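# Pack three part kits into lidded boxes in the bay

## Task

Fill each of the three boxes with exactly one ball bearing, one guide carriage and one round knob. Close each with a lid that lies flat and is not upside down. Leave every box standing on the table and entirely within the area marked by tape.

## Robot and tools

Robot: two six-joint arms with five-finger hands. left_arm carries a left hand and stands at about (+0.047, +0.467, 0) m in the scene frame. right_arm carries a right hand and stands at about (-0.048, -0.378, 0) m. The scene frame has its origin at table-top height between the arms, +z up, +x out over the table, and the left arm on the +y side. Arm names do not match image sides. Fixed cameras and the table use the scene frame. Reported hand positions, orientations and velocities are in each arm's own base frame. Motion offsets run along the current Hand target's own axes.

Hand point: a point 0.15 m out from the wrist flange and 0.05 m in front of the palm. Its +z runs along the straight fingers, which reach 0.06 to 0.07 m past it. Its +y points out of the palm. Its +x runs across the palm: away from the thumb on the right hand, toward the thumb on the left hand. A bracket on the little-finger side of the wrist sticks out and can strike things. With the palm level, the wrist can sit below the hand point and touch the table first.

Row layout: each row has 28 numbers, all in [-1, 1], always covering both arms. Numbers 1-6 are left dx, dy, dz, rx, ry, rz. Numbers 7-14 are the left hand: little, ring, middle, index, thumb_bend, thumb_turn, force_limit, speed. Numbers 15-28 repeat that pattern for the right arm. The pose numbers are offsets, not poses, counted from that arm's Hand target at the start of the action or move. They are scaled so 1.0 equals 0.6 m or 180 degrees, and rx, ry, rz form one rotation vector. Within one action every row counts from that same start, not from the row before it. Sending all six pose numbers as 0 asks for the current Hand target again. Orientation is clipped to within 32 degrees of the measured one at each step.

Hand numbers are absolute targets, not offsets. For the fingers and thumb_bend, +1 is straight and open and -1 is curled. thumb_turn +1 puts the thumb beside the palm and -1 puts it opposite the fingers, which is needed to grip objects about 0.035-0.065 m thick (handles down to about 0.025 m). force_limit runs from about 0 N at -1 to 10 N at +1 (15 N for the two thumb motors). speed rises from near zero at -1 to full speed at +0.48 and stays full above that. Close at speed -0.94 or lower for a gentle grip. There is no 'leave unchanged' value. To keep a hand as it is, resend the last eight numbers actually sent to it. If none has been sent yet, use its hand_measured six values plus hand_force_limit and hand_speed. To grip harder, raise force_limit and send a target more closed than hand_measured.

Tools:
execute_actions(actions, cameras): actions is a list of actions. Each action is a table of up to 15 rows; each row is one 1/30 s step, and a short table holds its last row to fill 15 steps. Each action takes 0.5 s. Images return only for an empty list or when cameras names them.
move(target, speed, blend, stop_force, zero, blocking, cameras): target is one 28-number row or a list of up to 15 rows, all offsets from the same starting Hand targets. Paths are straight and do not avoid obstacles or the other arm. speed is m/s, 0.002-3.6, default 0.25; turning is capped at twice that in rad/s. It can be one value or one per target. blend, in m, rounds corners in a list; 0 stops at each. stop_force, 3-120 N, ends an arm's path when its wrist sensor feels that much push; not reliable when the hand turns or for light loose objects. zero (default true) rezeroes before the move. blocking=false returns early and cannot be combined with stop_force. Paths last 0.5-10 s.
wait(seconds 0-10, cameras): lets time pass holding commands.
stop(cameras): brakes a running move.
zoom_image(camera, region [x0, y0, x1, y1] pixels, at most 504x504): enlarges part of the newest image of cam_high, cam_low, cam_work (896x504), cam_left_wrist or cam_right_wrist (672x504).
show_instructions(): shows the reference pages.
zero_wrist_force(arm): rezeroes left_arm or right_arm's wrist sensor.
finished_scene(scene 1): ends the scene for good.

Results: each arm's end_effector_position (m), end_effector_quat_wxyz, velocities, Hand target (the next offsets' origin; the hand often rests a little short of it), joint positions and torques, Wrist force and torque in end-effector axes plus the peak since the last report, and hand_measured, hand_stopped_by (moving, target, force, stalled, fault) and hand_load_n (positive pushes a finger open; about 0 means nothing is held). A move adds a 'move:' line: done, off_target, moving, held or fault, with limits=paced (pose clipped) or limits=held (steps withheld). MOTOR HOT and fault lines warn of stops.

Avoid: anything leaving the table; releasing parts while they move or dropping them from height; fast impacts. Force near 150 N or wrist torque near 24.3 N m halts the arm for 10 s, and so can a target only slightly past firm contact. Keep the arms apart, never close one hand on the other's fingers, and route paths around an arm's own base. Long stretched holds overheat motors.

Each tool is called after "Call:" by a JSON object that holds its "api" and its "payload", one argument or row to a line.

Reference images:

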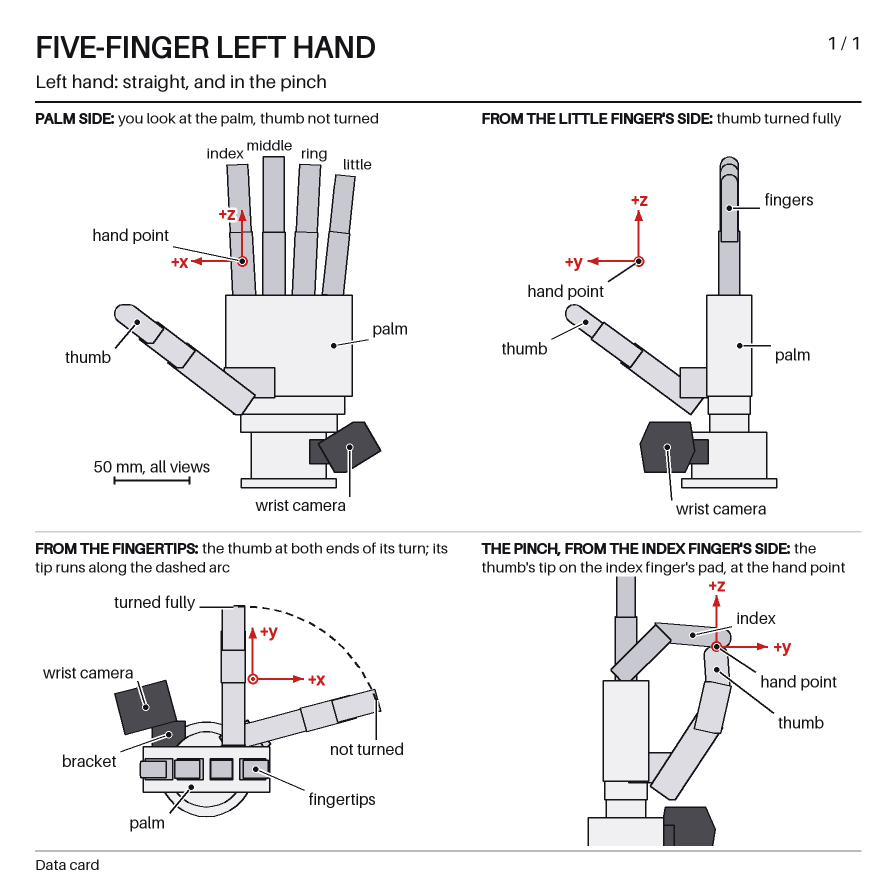

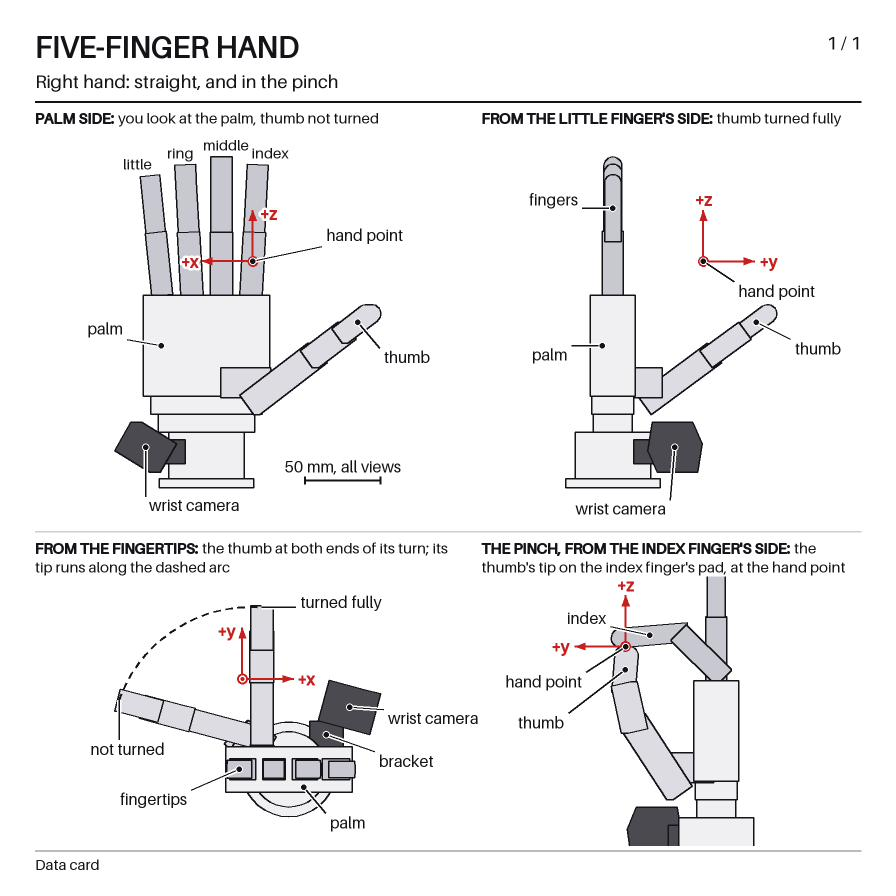

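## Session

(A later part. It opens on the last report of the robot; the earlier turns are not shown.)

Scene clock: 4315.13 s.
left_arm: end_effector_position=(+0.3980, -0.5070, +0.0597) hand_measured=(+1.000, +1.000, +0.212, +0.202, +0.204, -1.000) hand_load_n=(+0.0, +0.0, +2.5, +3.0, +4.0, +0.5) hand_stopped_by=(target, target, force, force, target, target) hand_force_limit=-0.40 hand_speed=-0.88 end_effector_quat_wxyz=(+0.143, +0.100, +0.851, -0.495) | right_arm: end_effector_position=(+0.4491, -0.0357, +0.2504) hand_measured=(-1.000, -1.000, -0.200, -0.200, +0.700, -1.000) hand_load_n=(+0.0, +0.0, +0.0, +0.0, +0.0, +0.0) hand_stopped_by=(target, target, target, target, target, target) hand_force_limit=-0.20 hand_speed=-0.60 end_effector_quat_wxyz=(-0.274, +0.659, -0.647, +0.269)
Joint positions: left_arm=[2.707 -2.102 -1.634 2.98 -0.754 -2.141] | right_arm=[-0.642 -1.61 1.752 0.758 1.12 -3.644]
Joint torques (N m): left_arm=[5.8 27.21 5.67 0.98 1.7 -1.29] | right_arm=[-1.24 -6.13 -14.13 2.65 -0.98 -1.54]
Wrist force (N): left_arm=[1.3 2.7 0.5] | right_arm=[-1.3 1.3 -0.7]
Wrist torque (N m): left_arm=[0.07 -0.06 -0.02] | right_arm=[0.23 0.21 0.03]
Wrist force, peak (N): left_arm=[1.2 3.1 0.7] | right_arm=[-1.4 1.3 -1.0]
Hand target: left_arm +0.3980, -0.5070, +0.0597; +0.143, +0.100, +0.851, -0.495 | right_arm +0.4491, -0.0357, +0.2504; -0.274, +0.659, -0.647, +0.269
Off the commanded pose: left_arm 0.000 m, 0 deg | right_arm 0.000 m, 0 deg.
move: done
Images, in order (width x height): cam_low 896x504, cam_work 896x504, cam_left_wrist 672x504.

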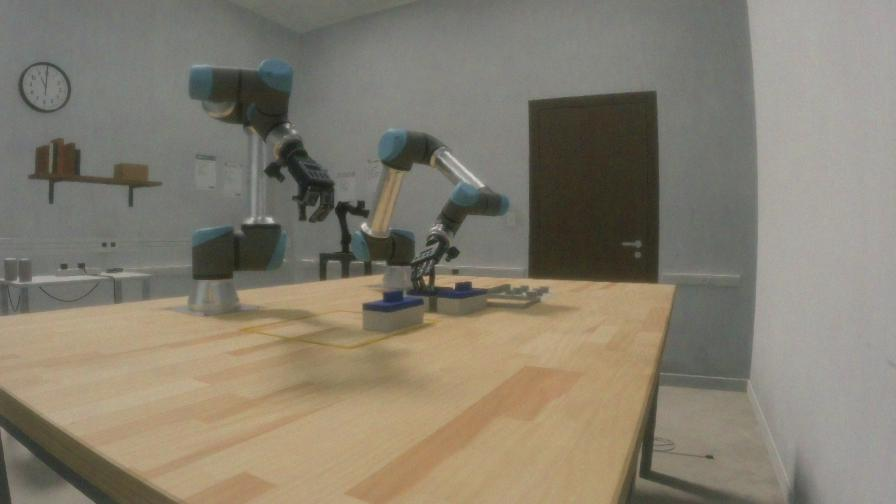

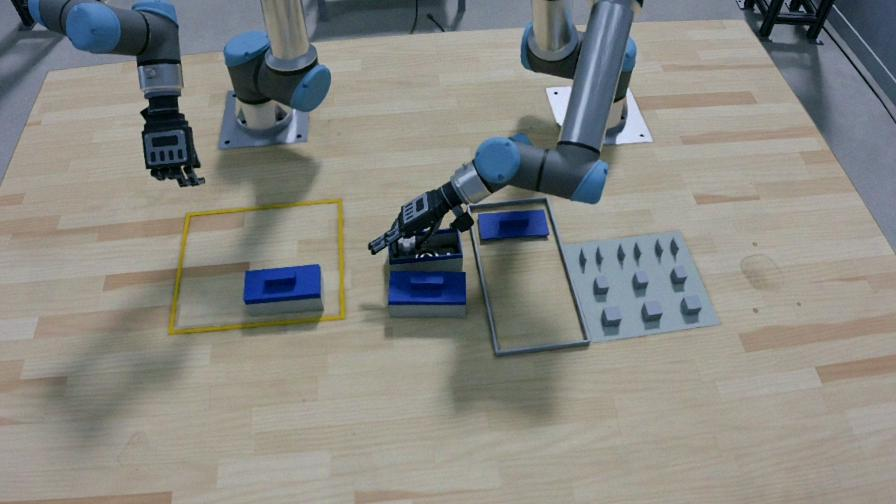

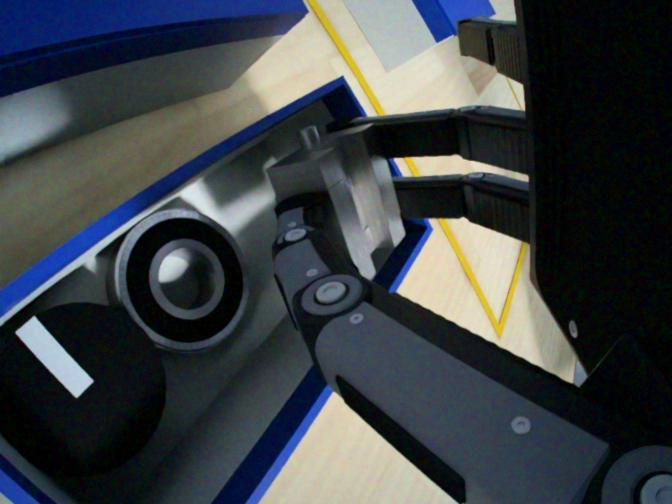

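Call:
{"api": "move", "payload": {
  "target": [0.0167,0.0381,0.0260,0,0,0,1,1,-0.1,-0.1,0.2,-1,-0.4,-0.88,0,0,0,0,0,0,-1,-1,-0.2,-0.2,0.7,-1,-0.2,-0.6],
  "speed": 0.04,
  "stop_force": 4,
  "cameras": ["cam_left_wrist","cam_work","cam_low"]
}}

Call:
{"api": "zoom_image", "payload": {
  "camera": "cam_work",
  "region": [380, 210, 440, 270]
}}

Call:
{"api": "zoom_image", "payload": {
  "camera": "cam_left_wrist",
  "region": [170, 80, 430, 300]
}}

Scene clock: 4329.53 s.
left_arm: end_effector_position=(+0.3980, -0.5091, +0.0304) hand_measured=(+1.000, +1.000, +0.212, +0.202, +0.204, -1.000) hand_load_n=(+0.0, +0.0, +2.5, +3.0, +4.0, +0.5) hand_stopped_by=(target, target, force, force, target, target) hand_force_limit=-0.40 hand_speed=-0.88 end_effector_quat_wxyz=(+0.143, +0.100, +0.851, -0.495) | right_arm: end_effector_position=(+0.4491, -0.0357, +0.2504) hand_measured=(-1.000, -1.000, -0.200, -0.200, +0.700, -1.000) hand_load_n=(+0.0, +0.0, +0.0, +0.0, +0.0, +0.0) hand_stopped_by=(target, target, target, target, target, target) hand_force_limit=-0.20 hand_speed=-0.60 end_effector_quat_wxyz=(-0.274, +0.659, -0.647, +0.269)
Joint positions: left_arm=[2.703 -2.145 -1.653 3.045 -0.757 -2.145] | right_arm=[-0.642 -1.61 1.752 0.758 1.12 -3.644]
Joint torques (N m): left_arm=[-13.84 29.62 4.58 1.14 -0.66 -1.48] | right_arm=[-0.9 -5.64 -14.13 2.71 -1.03 -1.45]
Wrist force (N): left_arm=[1.0 2.9 0.6] | right_arm=[-1.3 1.1 -0.7]
Wrist torque (N m): left_arm=[0.09 -0.01 -0.04] | right_arm=[0.21 0.21 0.03]
Wrist force, peak (N): left_arm=[1.1 3.2 0.9] | right_arm=[-1.4 1.5 -0.8]
Hand target: left_arm +0.3980, -0.5091, +0.0304; +0.143, +0.100, +0.851, -0.495 | right_arm +0.4491, -0.0357, +0.2504; -0.274, +0.659, -0.647, +0.269
Off the commanded pose: left_arm 0.000 m, 0 deg | right_arm 0.000 m, 0 deg.
move: done
Images, in order (width x height): cam_low 896x504, cam_work 896x504, cam_left_wrist 672x504.

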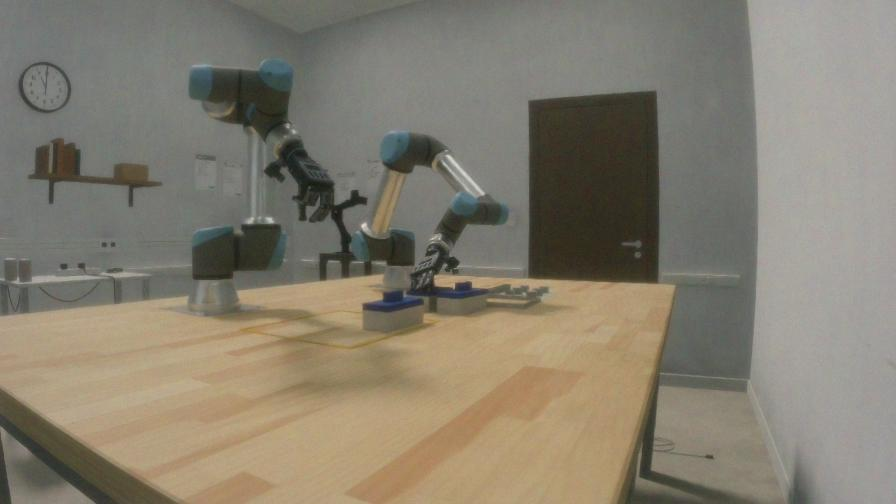

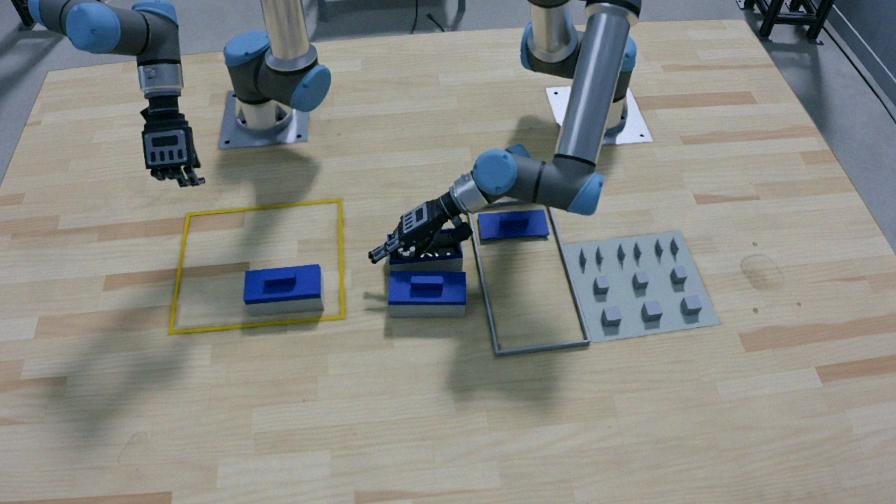

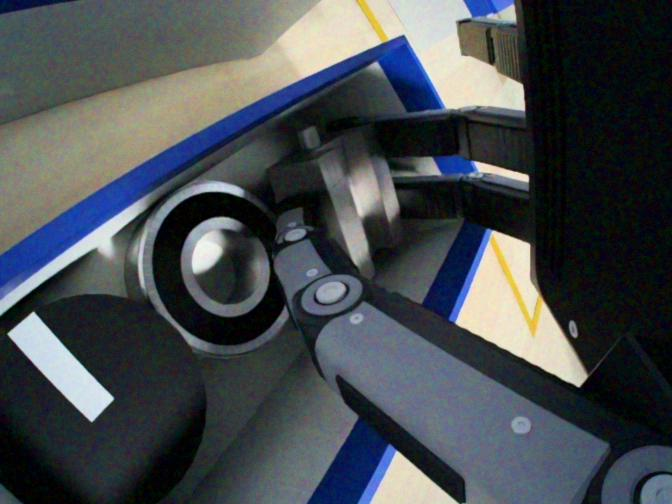

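Scaled by 8.400 from the camera's 896x504 image, which has a finer 1280x720 frame.

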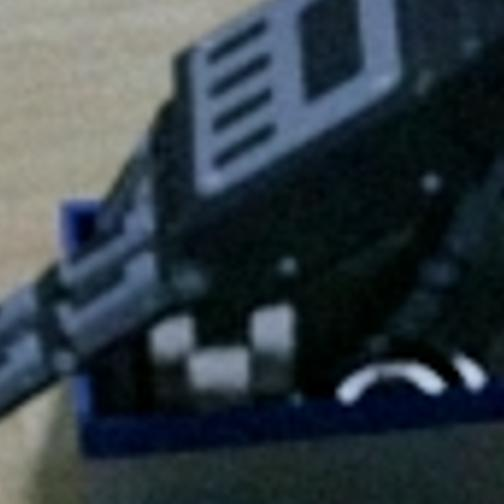

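Scaled by 1.938 from the camera's 672x504 image, which has a finer 960x720 frame.

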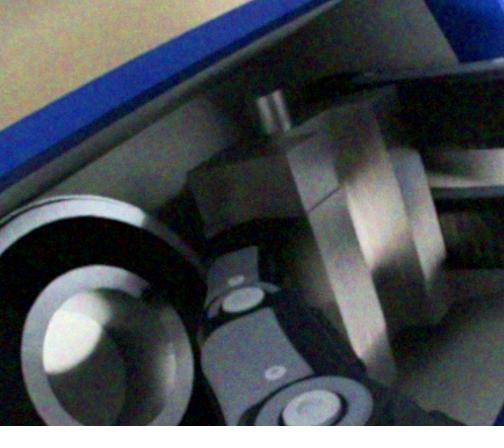

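Call:
{"api": "move", "payload": {
  "target": [0.0049,0.0115,0.0066,0,0,0,1,1,-0.1,-0.1,0.2,-1,-0.4,-0.88,0,0,0,0,0,0,-1,-1,-0.2,-0.2,0.7,-1,-0.2,-0.6],
  "speed": 0.02,
  "stop_force": 4,
  "cameras": ["cam_left_wrist","cam_work"]
}}

Call:
{"api": "zoom_image", "payload": {
  "camera": "cam_left_wrist",
  "region": [170, 80, 430, 300]
}}

Scene clock: 4339.40 s.
left_arm: end_effector_position=(+0.3980, -0.5091, +0.0239) hand_measured=(+1.000, +1.000, +0.212, +0.202, +0.204, -1.000) hand_load_n=(+0.0, +0.0, +3.0, +3.0, +2.5, -0.5) hand_stopped_by=(target, target, force, force, target, target) hand_force_limit=-0.40 hand_speed=-0.88 end_effector_quat_wxyz=(+0.143, +0.100, +0.851, -0.495) | right_arm: end_effector_position=(+0.4491, -0.0357, +0.2504) hand_measured=(-1.000, -1.000, -0.200, -0.200, +0.700, -1.000) hand_load_n=(+0.0, +0.0, +0.0, +0.0, +0.0, +0.0) hand_stopped_by=(target, target, target, target, target, target) hand_force_limit=-0.20 hand_speed=-0.60 end_effector_quat_wxyz=(-0.274, +0.659, -0.647, +0.269)
Joint positions: left_arm=[2.703 -2.154 -1.658 3.059 -0.757 -2.145] | right_arm=[-0.642 -1.61 1.752 0.758 1.12 -3.644]
Joint torques (N m): left_arm=[-12.14 54.53 24.41 -3.08 -0.62 0.79] | right_arm=[-0.11 -6.07 -14.54 2.54 -0.9 -1.38]
Wrist force (N): left_arm=[-0.2 0.2 -0.7] | right_arm=[-1.2 1.4 -0.5]
Wrist torque (N m): left_arm=[-0.02 -0.05 0.03] | right_arm=[0.23 0.19 0.04]
Wrist force, peak (N): left_arm=[-1.8 -4.1 -3.6] | right_arm=[-1.4 1.5 -0.6]
Hand target: left_arm +0.3980, -0.5091, +0.0239; +0.143, +0.100, +0.851, -0.495 (not the last commanded pose) | right_arm +0.4491, -0.0357, +0.2504; -0.274, +0.659, -0.647, +0.269
Off the commanded pose: left_arm 0.002 m, 0 deg | right_arm 0.000 m, 0 deg.
move: contact (left_arm)
Images, in order (width x height): cam_work 896x504, cam_left_wrist 672x504.

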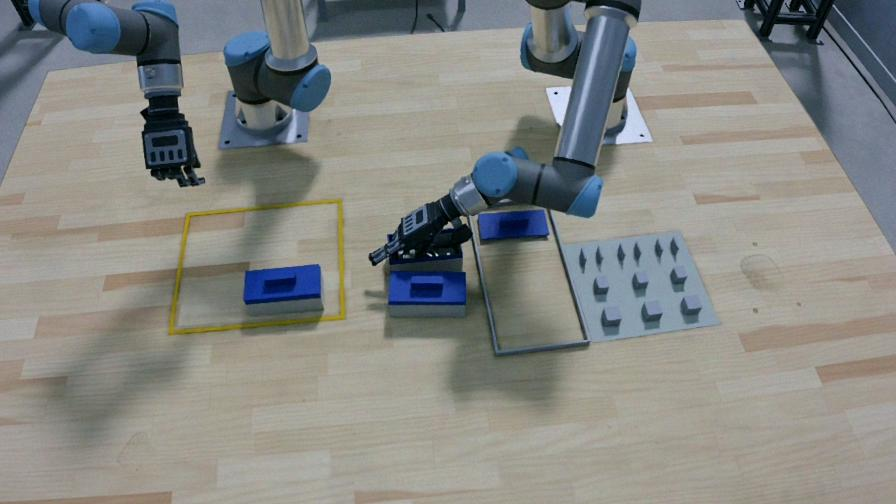

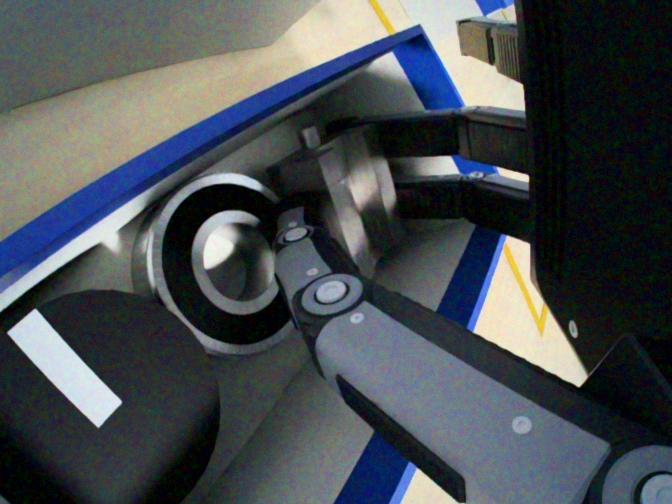

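Scaled by 1.938 from the camera's 672x504 image, which has a finer 960x720 frame.

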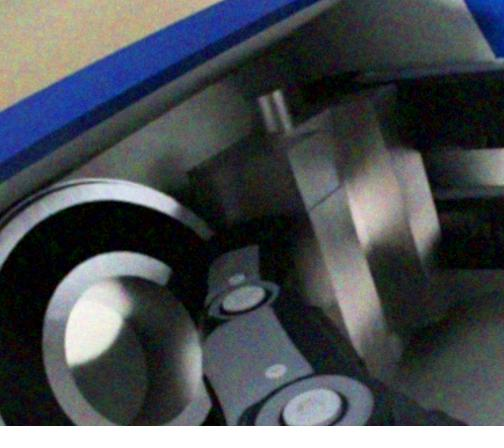

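Call:
{"api": "move", "payload": {
  "target": [
    [0,0,0,0,0,0,1,1,0.38,0.38,0.2,-1,-0.4,-0.75,0,0,0,0,0,0,-1,-1,-0.2,-0.2,0.7,-1,-0.2,-0.6],
    [-0.0068,-0.0163,-0.0094,0,0,0,1,1,0.38,0.38,0.2,-1,-0.4,-0.75,0,0,0,0,0,0,-1,-1,-0.2,-0.2,0.7,-1,-0.2,-0.6]
  ],
  "speed": [0.05,0.05],
  "cameras": ["cam_left_wrist","cam_work"]
}}

Call:
{"api": "zoom_image", "payload": {
  "camera": "cam_left_wrist",
  "region": [170, 80, 430, 300]
}}

Call:
{"api": "zoom_image", "payload": {
  "camera": "cam_work",
  "region": [370, 200, 500, 320]
}}

Scene clock: 4353.93 s.
left_arm: end_effector_position=(+0.3979, -0.5091, +0.0358) hand_measured=(+1.000, +1.000, +0.380, +0.380, +0.202, -1.000) hand_load_n=(+0.0, +0.0, -1.5, +0.0, +0.0, +0.0) hand_stopped_by=(target, target, target, target, target, target) hand_force_limit=-0.40 hand_speed=-0.75 end_effector_quat_wxyz=(+0.143, +0.100, +0.851, -0.495) | right_arm: end_effector_position=(+0.4491, -0.0357, +0.2504) hand_measured=(-1.000, -1.000, -0.200, -0.200, +0.700, -1.000) hand_load_n=(+0.0, +0.0, +0.5, +0.0, +0.0, +0.0) hand_stopped_by=(target, target, target, target, target, target) hand_force_limit=-0.20 hand_speed=-0.60 end_effector_quat_wxyz=(-0.274, +0.659, -0.647, +0.269)
Joint positions: left_arm=[2.703 -2.137 -1.65 3.034 -0.757 -2.145] | right_arm=[-0.642 -1.61 1.752 0.758 1.12 -3.644]
Joint torques (N m): left_arm=[-13.98 55.65 24.89 -3.17 -0.64 -0.45] | right_arm=[-0.05 -6.15 -14.34 2.41 -0.88 -1.45]
Wrist force (N): left_arm=[1.2 3.4 -0.3] | right_arm=[-1.4 1.3 -0.6]
Wrist torque (N m): left_arm=[0.10 -0.06 -0.04] | right_arm=[0.22 0.23 0.01]
Wrist force, peak (N): left_arm=[1.2 3.4 -0.3] | right_arm=[-1.5 1.4 -0.7]
Hand target: left_arm +0.3979, -0.5091, +0.0359; +0.143, +0.100, +0.851, -0.495 | right_arm +0.4491, -0.0357, +0.2504; -0.274, +0.659, -0.647, +0.269
Off the commanded pose: left_arm 0.000 m, 0 deg | right_arm 0.000 m, 0 deg.
move: done
Images, in order (width x height): cam_work 896x504, cam_left_wrist 672x504.

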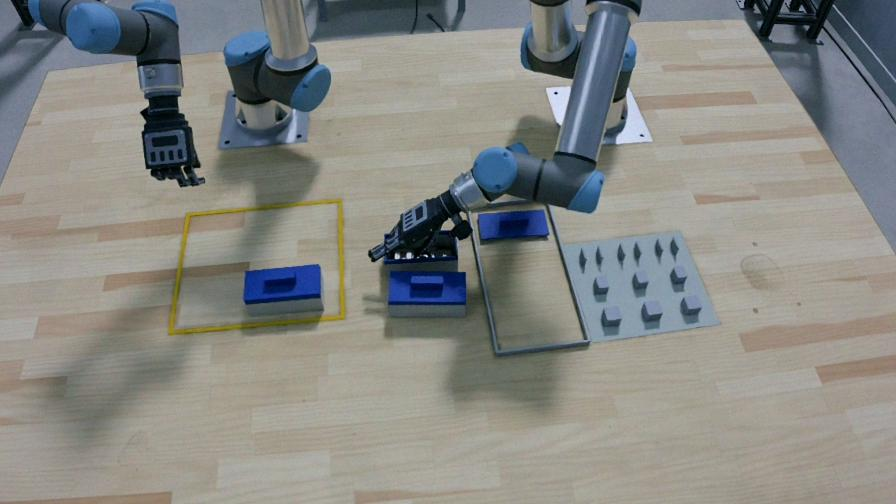

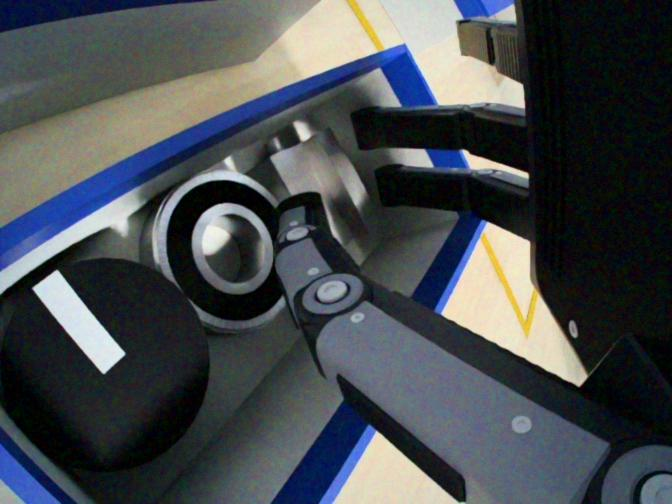

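Scaled by 1.938 from the camera's 672x504 image, which has a finer 960x720 frame.

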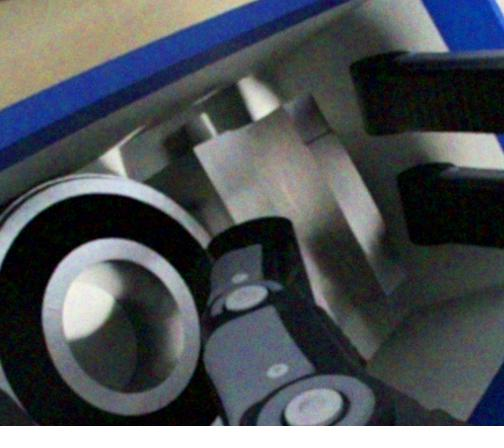

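Scaled by 3.877 from the camera's 896x504 image, which has a finer 1280x720 frame.

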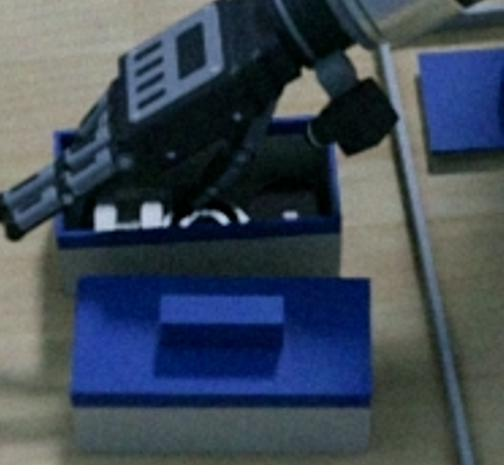

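Call:
{"api": "move", "payload": {
  "target": [-0.0627,-0.1492,-0.0862,0,0,0,1,1,0.38,0.38,0.2,-1,-0.4,-0.75,0,0,0,0,0,0,-1,-1,-0.2,-0.2,0.7,-1,-0.2,-0.6],
  "speed": 0.15,
  "cameras": ["cam_high","cam_left_wrist","cam_work"]
}}

Call:
{"api": "zoom_image", "payload": {
  "camera": "cam_left_wrist",
  "region": [0, 60, 440, 460]
}}

Call:
{"api": "zoom_image", "payload": {
  "camera": "cam_high",
  "region": [350, 130, 520, 240]
}}

Call:
{"api": "zoom_image", "payload": {
  "camera": "cam_work",
  "region": [370, 200, 500, 320]
}}

Scene clock: 4367.27 s.
left_arm: end_effector_position=(+0.3978, -0.5090, +0.1458) hand_measured=(+1.000, +1.000, +0.380, +0.380, +0.202, -1.000) hand_load_n=(+0.0, -0.5, +0.0, -0.5, +0.0, +0.0) hand_stopped_by=(target, target, target, target, target, target) hand_force_limit=-0.40 hand_speed=-0.75 end_effector_quat_wxyz=(+0.143, +0.100, +0.851, -0.495) | right_arm: end_effector_position=(+0.4491, -0.0357, +0.2504) hand_measured=(-1.000, -1.000, -0.200, -0.200, +0.700, -1.000) hand_load_n=(+0.0, +0.0, +0.0, +0.0, +0.0, +0.0) hand_stopped_by=(target, target, target, target, target, target) hand_force_limit=-0.20 hand_speed=-0.60 end_effector_quat_wxyz=(-0.274, +0.659, -0.647, +0.269)
Joint positions: left_arm=[2.703 -2.007 -1.533 2.787 -0.757 -2.145] | right_arm=[-0.642 -1.61 1.752 0.758 1.12 -3.644]
Joint torques (N m): left_arm=[11.78 53.33 29.19 -2.81 2.25 1.29] | right_arm=[0.27 -5.99 -14.94 2.51 -0.81 -1.54]
Wrist force (N): left_arm=[0.5 1.3 -0.1] | right_arm=[-1.3 1.2 -0.4]
Wrist torque (N m): left_arm=[0.02 -0.03 -0.19] | right_arm=[0.20 0.22 0.02]
Wrist force, peak (N): left_arm=[1.3 3.6 -0.1] | right_arm=[-1.4 1.5 -0.7]
Hand target: left_arm +0.3978, -0.5090, +0.1459; +0.143, +0.100, +0.851, -0.495 | right_arm +0.4491, -0.0357, +0.2504; -0.274, +0.659, -0.647, +0.269
Off the commanded pose: left_arm 0.000 m, 0 deg | right_arm 0.000 m, 0 deg.
move: done
Images, in order (width x height): cam_high 896x504, cam_work 896x504, cam_left_wrist 672x504.

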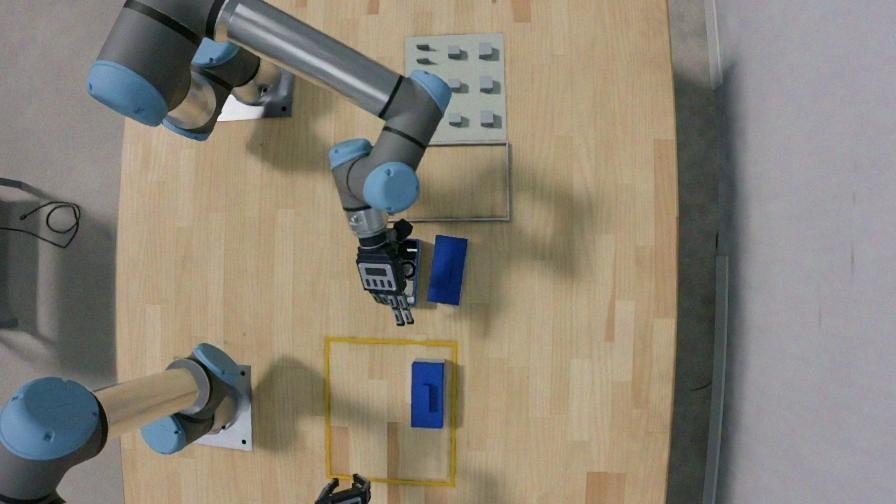

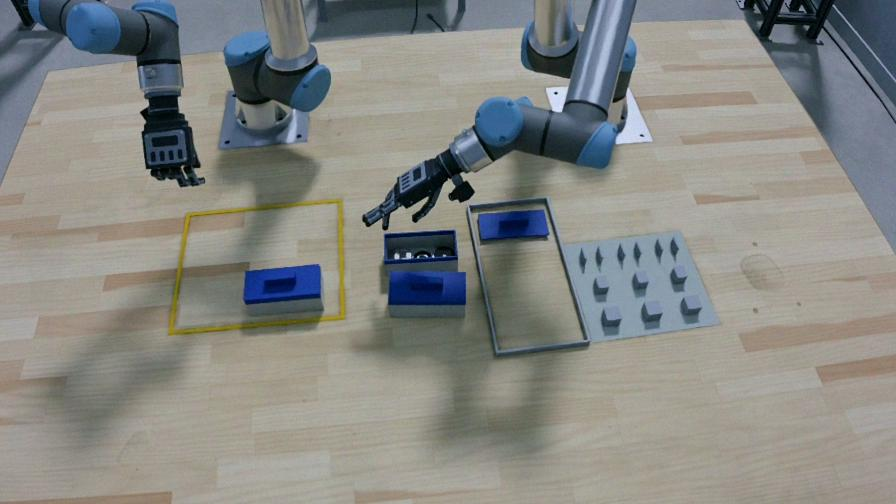

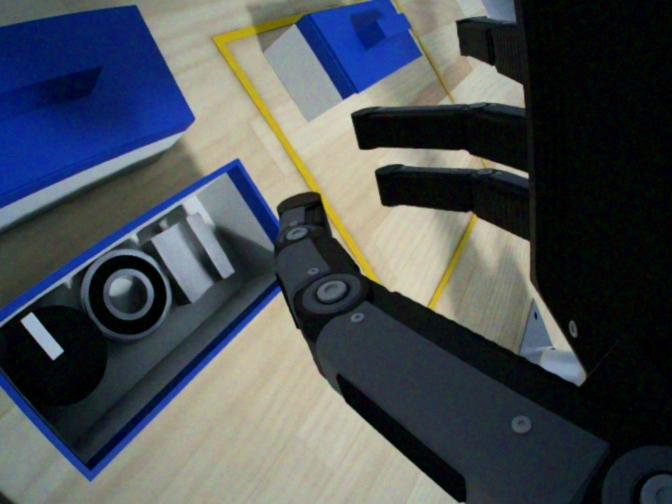

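Scaled by 1.145 from the camera's 672x504 image, which has a finer 960x720 frame.

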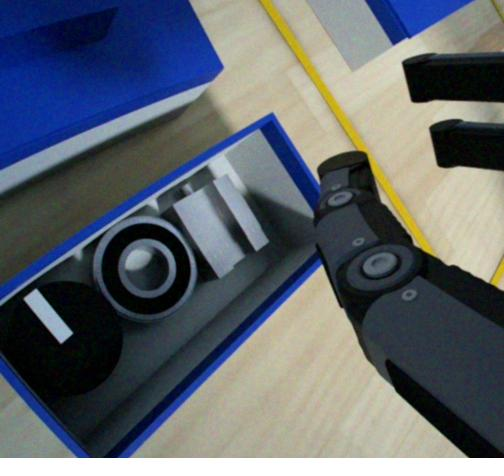

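Scaled by 2.965 from the camera's 896x504 image, which has a finer 1280x720 frame.

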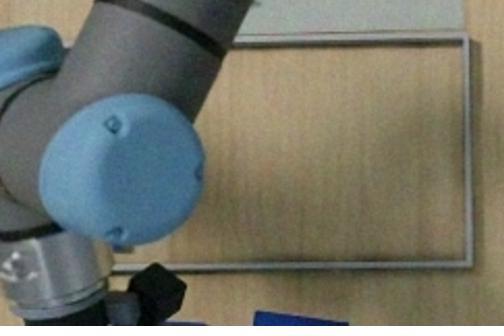

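Scaled by 3.877 from the camera's 896x504 image, which has a finer 1280x720 frame.

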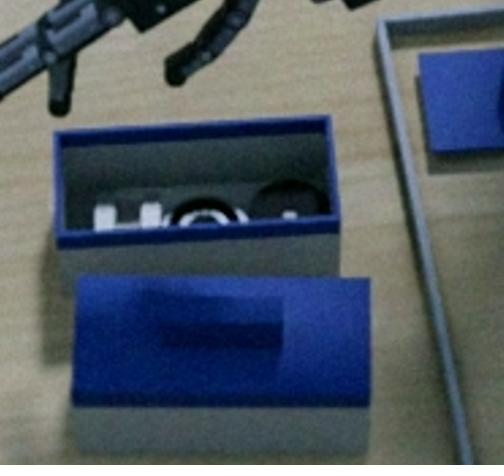

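Call:
{"api": "move", "payload": {
  "target": [
    [-0.0304,-0.0583,-0.0720,0,0,0,1,1,0.38,0.38,0.2,-1,-0.4,-0.75,0,0,0,0,0,0,-1,-1,-0.2,-0.2,0.7,-1,-0.2,-0.6],
    [0.0568,0.1366,-0.3287,-0.1520,-0.3373,-0.3701,-1,-1,-0.14,-0.14,0.6,-1,0,0,0,0,0,0,0,0,-1,-1,-0.2,-0.2,0.7,-1,-0.2,-0.6],
    [0.0968,0.2316,-0.2740,-0.1520,-0.3373,-0.3701,-1,-1,-0.14,-0.14,0.6,-1,0,0,0,0,0,0,0,0,-1,-1,-0.2,-0.2,0.7,-1,-0.2,-0.6]
  ],
  "speed": [0.2,0.4,0.2],
  "cameras": ["cam_high","cam_left_wrist","cam_work"]
}}

Call:
{"api": "zoom_image", "payload": {
  "camera": "cam_left_wrist",
  "region": [0, 0, 440, 400]
}}

Call:
{"api": "zoom_image", "payload": {
  "camera": "cam_high",
  "region": [340, 130, 440, 230]
}}

Call:
{"api": "zoom_image", "payload": {
  "camera": "cam_high",
  "region": [370, 225, 450, 315]
}}

Call:
{"api": "zoom_image", "payload": {
  "camera": "cam_work",
  "region": [460, 180, 580, 280]
}}

Scene clock: 4405.10 s.
left_arm: end_effector_position=(+0.3628, -0.2960, +0.0902) hand_measured=(-1.000, -1.000, -0.140, -0.140, +0.600, -1.000) hand_load_n=(+0.0, +0.0, +0.0, +0.0, +0.0, +0.0) hand_stopped_by=(target, target, target, target, target, target) hand_force_limit=0.00 hand_speed=0.00 end_effector_quat_wxyz=(-0.264, +0.637, -0.669, +0.277) | right_arm: end_effector_position=(+0.4491, -0.0357, +0.2504) hand_measured=(-1.000, -1.000, -0.200, -0.200, +0.700, -1.000) hand_load_n=(+0.0, +0.0, +0.0, +0.0, +0.0, +0.5) hand_stopped_by=(target, target, target, target, target, target) hand_force_limit=-0.20 hand_speed=-0.60 end_effector_quat_wxyz=(-0.274, +0.659, -0.647, +0.269)
Joint positions: left_arm=[2.692 -1.71 -1.985 2.869 -1.851 -3.432] | right_arm=[-0.642 -1.61 1.752 0.758 1.12 -3.644]
Joint torques (N m): left_arm=[13.24 11.55 5.96 1.05 1.41 1.29] | right_arm=[0.27 -5.64 -14.03 2.45 -0.93 -1.45]
Wrist force (N): left_arm=[0.7 2.0 -0.1] | right_arm=[-1.4 1.2 -0.7]
Wrist torque (N m): left_arm=[0.14 -0.10 -0.02] | right_arm=[0.23 0.24 0.02]
Wrist force, peak (N): left_arm=[0.7 2.7 0.3] | right_arm=[-1.6 1.3 -0.8]
Hand target: left_arm +0.3628, -0.2960, +0.0901; -0.264, +0.637, -0.669, +0.277 | right_arm +0.4491, -0.0357, +0.2504; -0.274, +0.659, -0.647, +0.269
Off the commanded pose: left_arm 0.000 m, 0 deg | right_arm 0.000 m, 0 deg.
move: done
Images, in order (width x height): cam_high 896x504, cam_work 896x504, cam_left_wrist 672x504.

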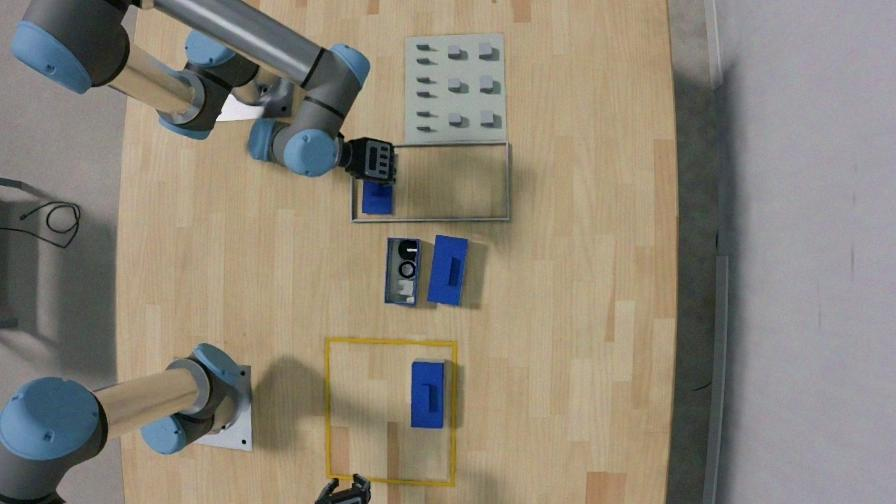

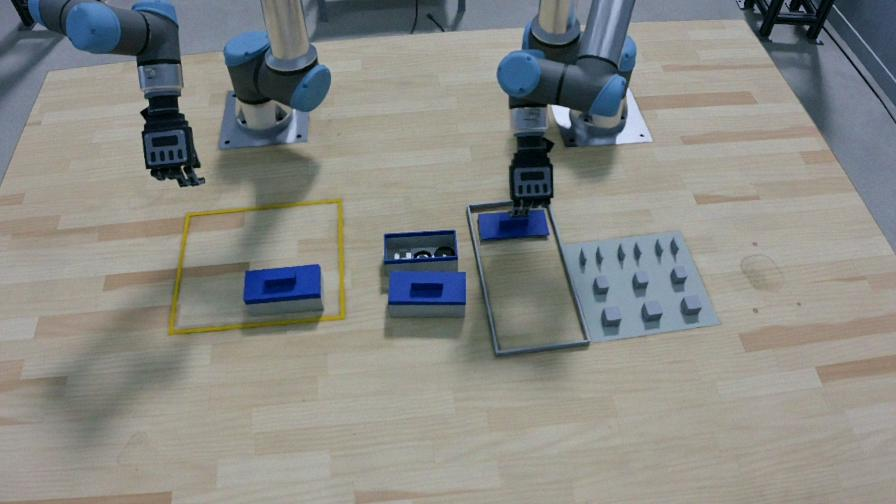

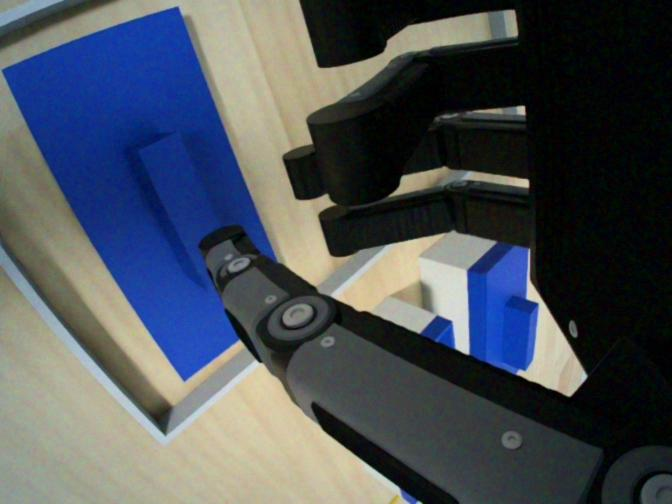

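Scaled by 1.145 from the camera's 672x504 image, which has a finer 960x720 frame.

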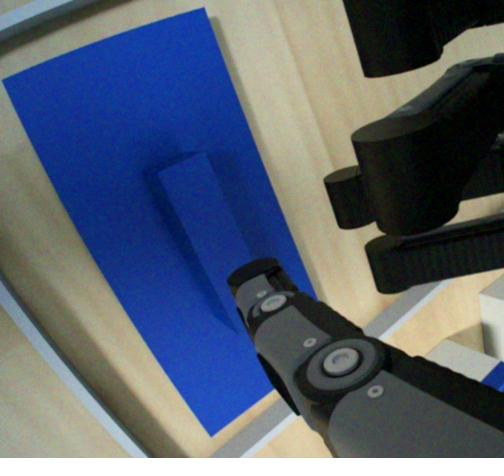

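Scaled by 5.040 from the camera's 896x504 image, which has a finer 1280x720 frame.

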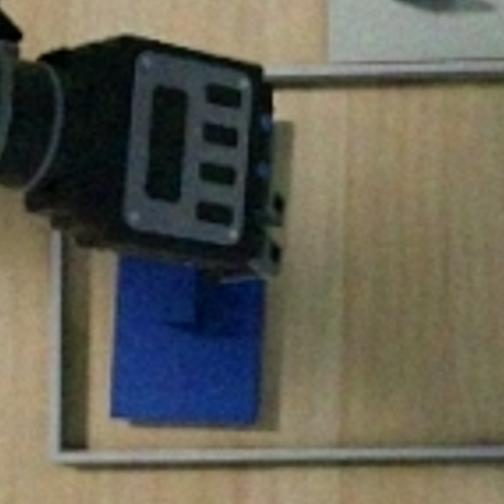

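Scaled by 5.600 from the camera's 896x504 image, which has a finer 1280x720 frame.

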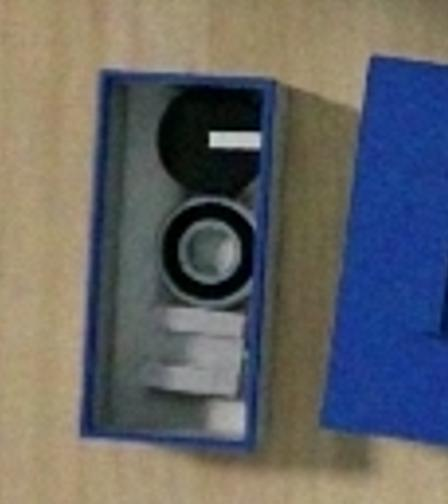

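Scaled by 4.200 from the camera's 896x504 image, which has a finer 1280x720 frame.

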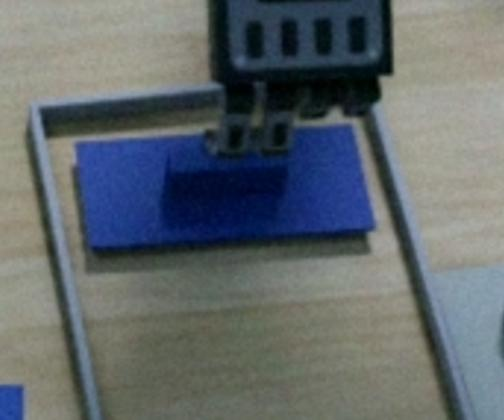

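Call:
{"api": "move", "payload": {
  "target": [-0.0005,0.0482,0.0463,0,0,0,-1,-1,-0.14,-0.14,0.6,-1,0,0,0,0,0,0,0,0,-1,-1,-0.2,-0.2,0.7,-1,-0.2,-0.6],
  "speed": 0.1,
  "stop_force": 5,
  "cameras": ["cam_left_wrist","cam_work"]
}}

Call:
{"api": "zoom_image", "payload": {
  "camera": "cam_left_wrist",
  "region": [100, 50, 440, 370]
}}

Call:
{"api": "zoom_image", "payload": {
  "camera": "cam_work",
  "region": [460, 180, 580, 280]
}}

Scene clock: 4425.47 s.
left_arm: end_effector_position=(+0.3621, -0.2956, +0.0500) hand_measured=(-1.000, -1.000, -0.140, -0.140, +0.600, -1.000) hand_load_n=(+0.0, +0.0, +0.0, +0.0, +0.0, +0.0) hand_stopped_by=(target, target, target, target, target, target) hand_force_limit=0.00 hand_speed=0.00 end_effector_quat_wxyz=(-0.264, +0.637, -0.669, +0.277) | right_arm: end_effector_position=(+0.4491, -0.0357, +0.2504) hand_measured=(-1.000, -1.000, -0.200, -0.200, +0.700, -1.000) hand_load_n=(+0.0, +0.0, +0.0, +0.5, +0.0, +0.0) hand_stopped_by=(target, target, target, target, target, target) hand_force_limit=-0.20 hand_speed=-0.60 end_effector_quat_wxyz=(-0.274, +0.659, -0.647, +0.269)
Joint positions: left_arm=[2.692 -1.769 -2.039 2.981 -1.851 -3.432] | right_arm=[-0.642 -1.61 1.752 0.758 1.12 -3.644]
Joint torques (N m): left_arm=[-10.15 12.12 4.29 1.2 -0.04 0.38] | right_arm=[0.46 -6.25 -15.32 2.23 -0.78 -1.48]
Wrist force (N): left_arm=[0.5 2.2 -0.2] | right_arm=[-1.3 1.1 -0.6]
Wrist torque (N m): left_arm=[0.18 -0.09 -0.02] | right_arm=[0.20 0.22 0.03]
Wrist force, peak (N): left_arm=[0.9 2.6 0.0] | right_arm=[-1.3 1.5 -0.8]
Hand target: left_arm +0.3621, -0.2956, +0.0500; -0.264, +0.637, -0.669, +0.277 | right_arm +0.4491, -0.0357, +0.2504; -0.274, +0.659, -0.647, +0.269
Off the commanded pose: left_arm 0.000 m, 0 deg | right_arm 0.000 m, 0 deg.
move: done
Images, in order (width x height): cam_work 896x504, cam_left_wrist 672x504.

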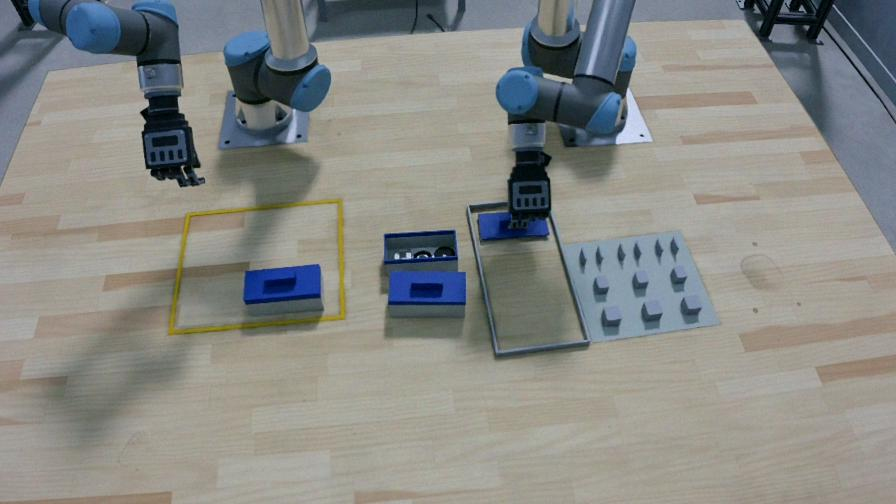

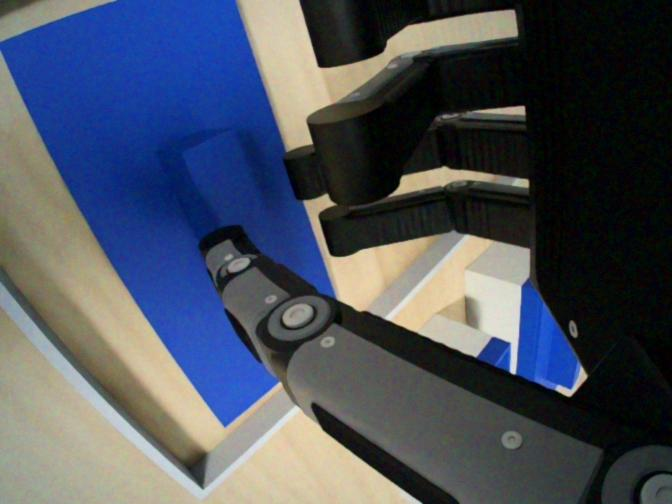

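Scaled by 1.482 from the camera's 672x504 image, which has a finer 960x720 frame.

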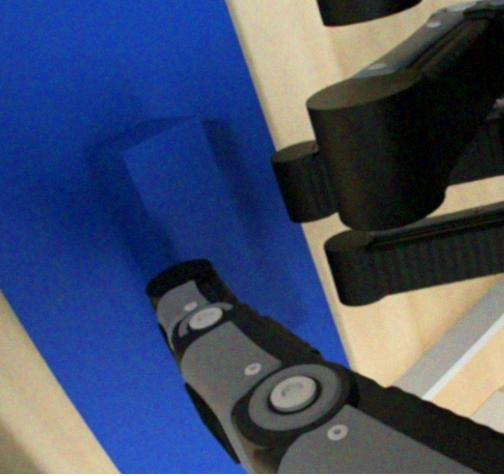

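Scaled by 4.200 from the camera's 896x504 image, which has a finer 1280x720 frame.

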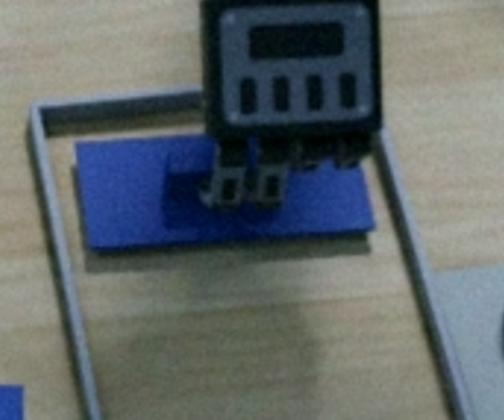

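Call:
{"api": "move", "payload": {
  "target": [
    [0.0002,0.0031,-0.0031,0,0,0,-1,-1,-0.14,-0.14,0.6,-1,0,0,0,0,0,0,0,0,-1,-1,-0.2,-0.2,0.7,-1,-0.2,-0.6],
    [0.0002,0.0216,0.0154,0,0,0,-1,-1,-0.14,-0.14,0.6,-1,0,0,0,0,0,0,0,0,-1,-1,-0.2,-0.2,0.7,-1,-0.2,-0.6]
  ],
  "speed": [0.06,0.03],
  "stop_force": 3,
  "cameras": ["cam_left_wrist"]
}}

Call:
{"api": "zoom_image", "payload": {
  "camera": "cam_left_wrist",
  "region": [100, 50, 440, 370]
}}

Scene clock: 4439.00 s.
left_arm: end_effector_position=(+0.3594, -0.2956, +0.0343) hand_measured=(-1.000, -1.000, -0.140, -0.140, +0.600, -1.000) hand_load_n=(+0.0, +0.0, +0.0, +0.0, +0.0, +0.0) hand_stopped_by=(target, target, target, target, target, target) hand_force_limit=0.00 hand_speed=0.00 end_effector_quat_wxyz=(-0.264, +0.637, -0.669, +0.277) | right_arm: end_effector_position=(+0.4491, -0.0357, +0.2504) hand_measured=(-1.000, -1.000, -0.200, -0.200, +0.700, -1.000) hand_load_n=(+0.0, +0.0, +0.0, +0.0, +0.0, +0.0) hand_stopped_by=(target, target, target, target, target, target) hand_force_limit=-0.20 hand_speed=-0.60 end_effector_quat_wxyz=(-0.274, +0.659, -0.647, +0.269)
Joint positions: left_arm=[2.689 -1.791 -2.061 3.026 -1.853 -3.435] | right_arm=[-0.642 -1.61 1.752 0.758 1.12 -3.644]
Joint torques (N m): left_arm=[-13.54 12.4 3.16 1.14 -1.67 -0.87] | right_arm=[0.29 -5.53 -14.35 2.33 -0.8 -1.38]
Wrist force (N): left_arm=[0.8 2.4 -0.5] | right_arm=[-1.3 1.2 -0.8]
Wrist torque (N m): left_arm=[0.20 -0.14 -0.02] | right_arm=[0.22 0.23 0.01]
Wrist force, peak (N): left_arm=[0.5 2.7 -0.6] | right_arm=[-1.5 1.6 -0.6]
Hand target: left_arm +0.3594, -0.2956, +0.0343; -0.264, +0.637, -0.669, +0.277 | right_arm +0.4491, -0.0357, +0.2504; -0.274, +0.659, -0.647, +0.269
Off the commanded pose: left_arm 0.000 m, 0 deg | right_arm 0.000 m, 0 deg.
move: done
Images, in order (width x height): cam_left_wrist 672x504.

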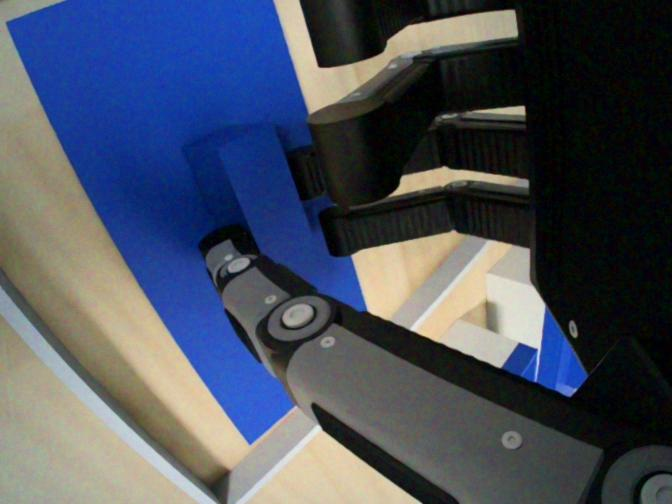

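Scaled by 1.482 from the camera's 672x504 image, which has a finer 960x720 frame.

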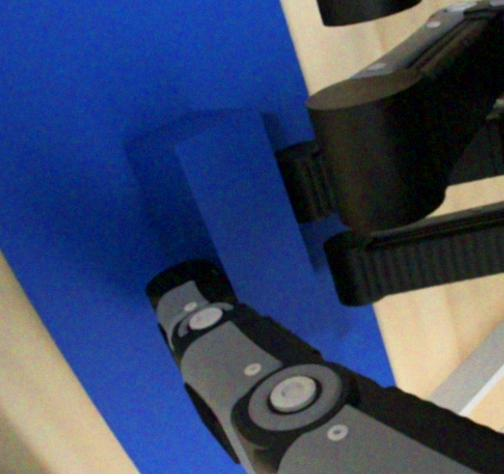

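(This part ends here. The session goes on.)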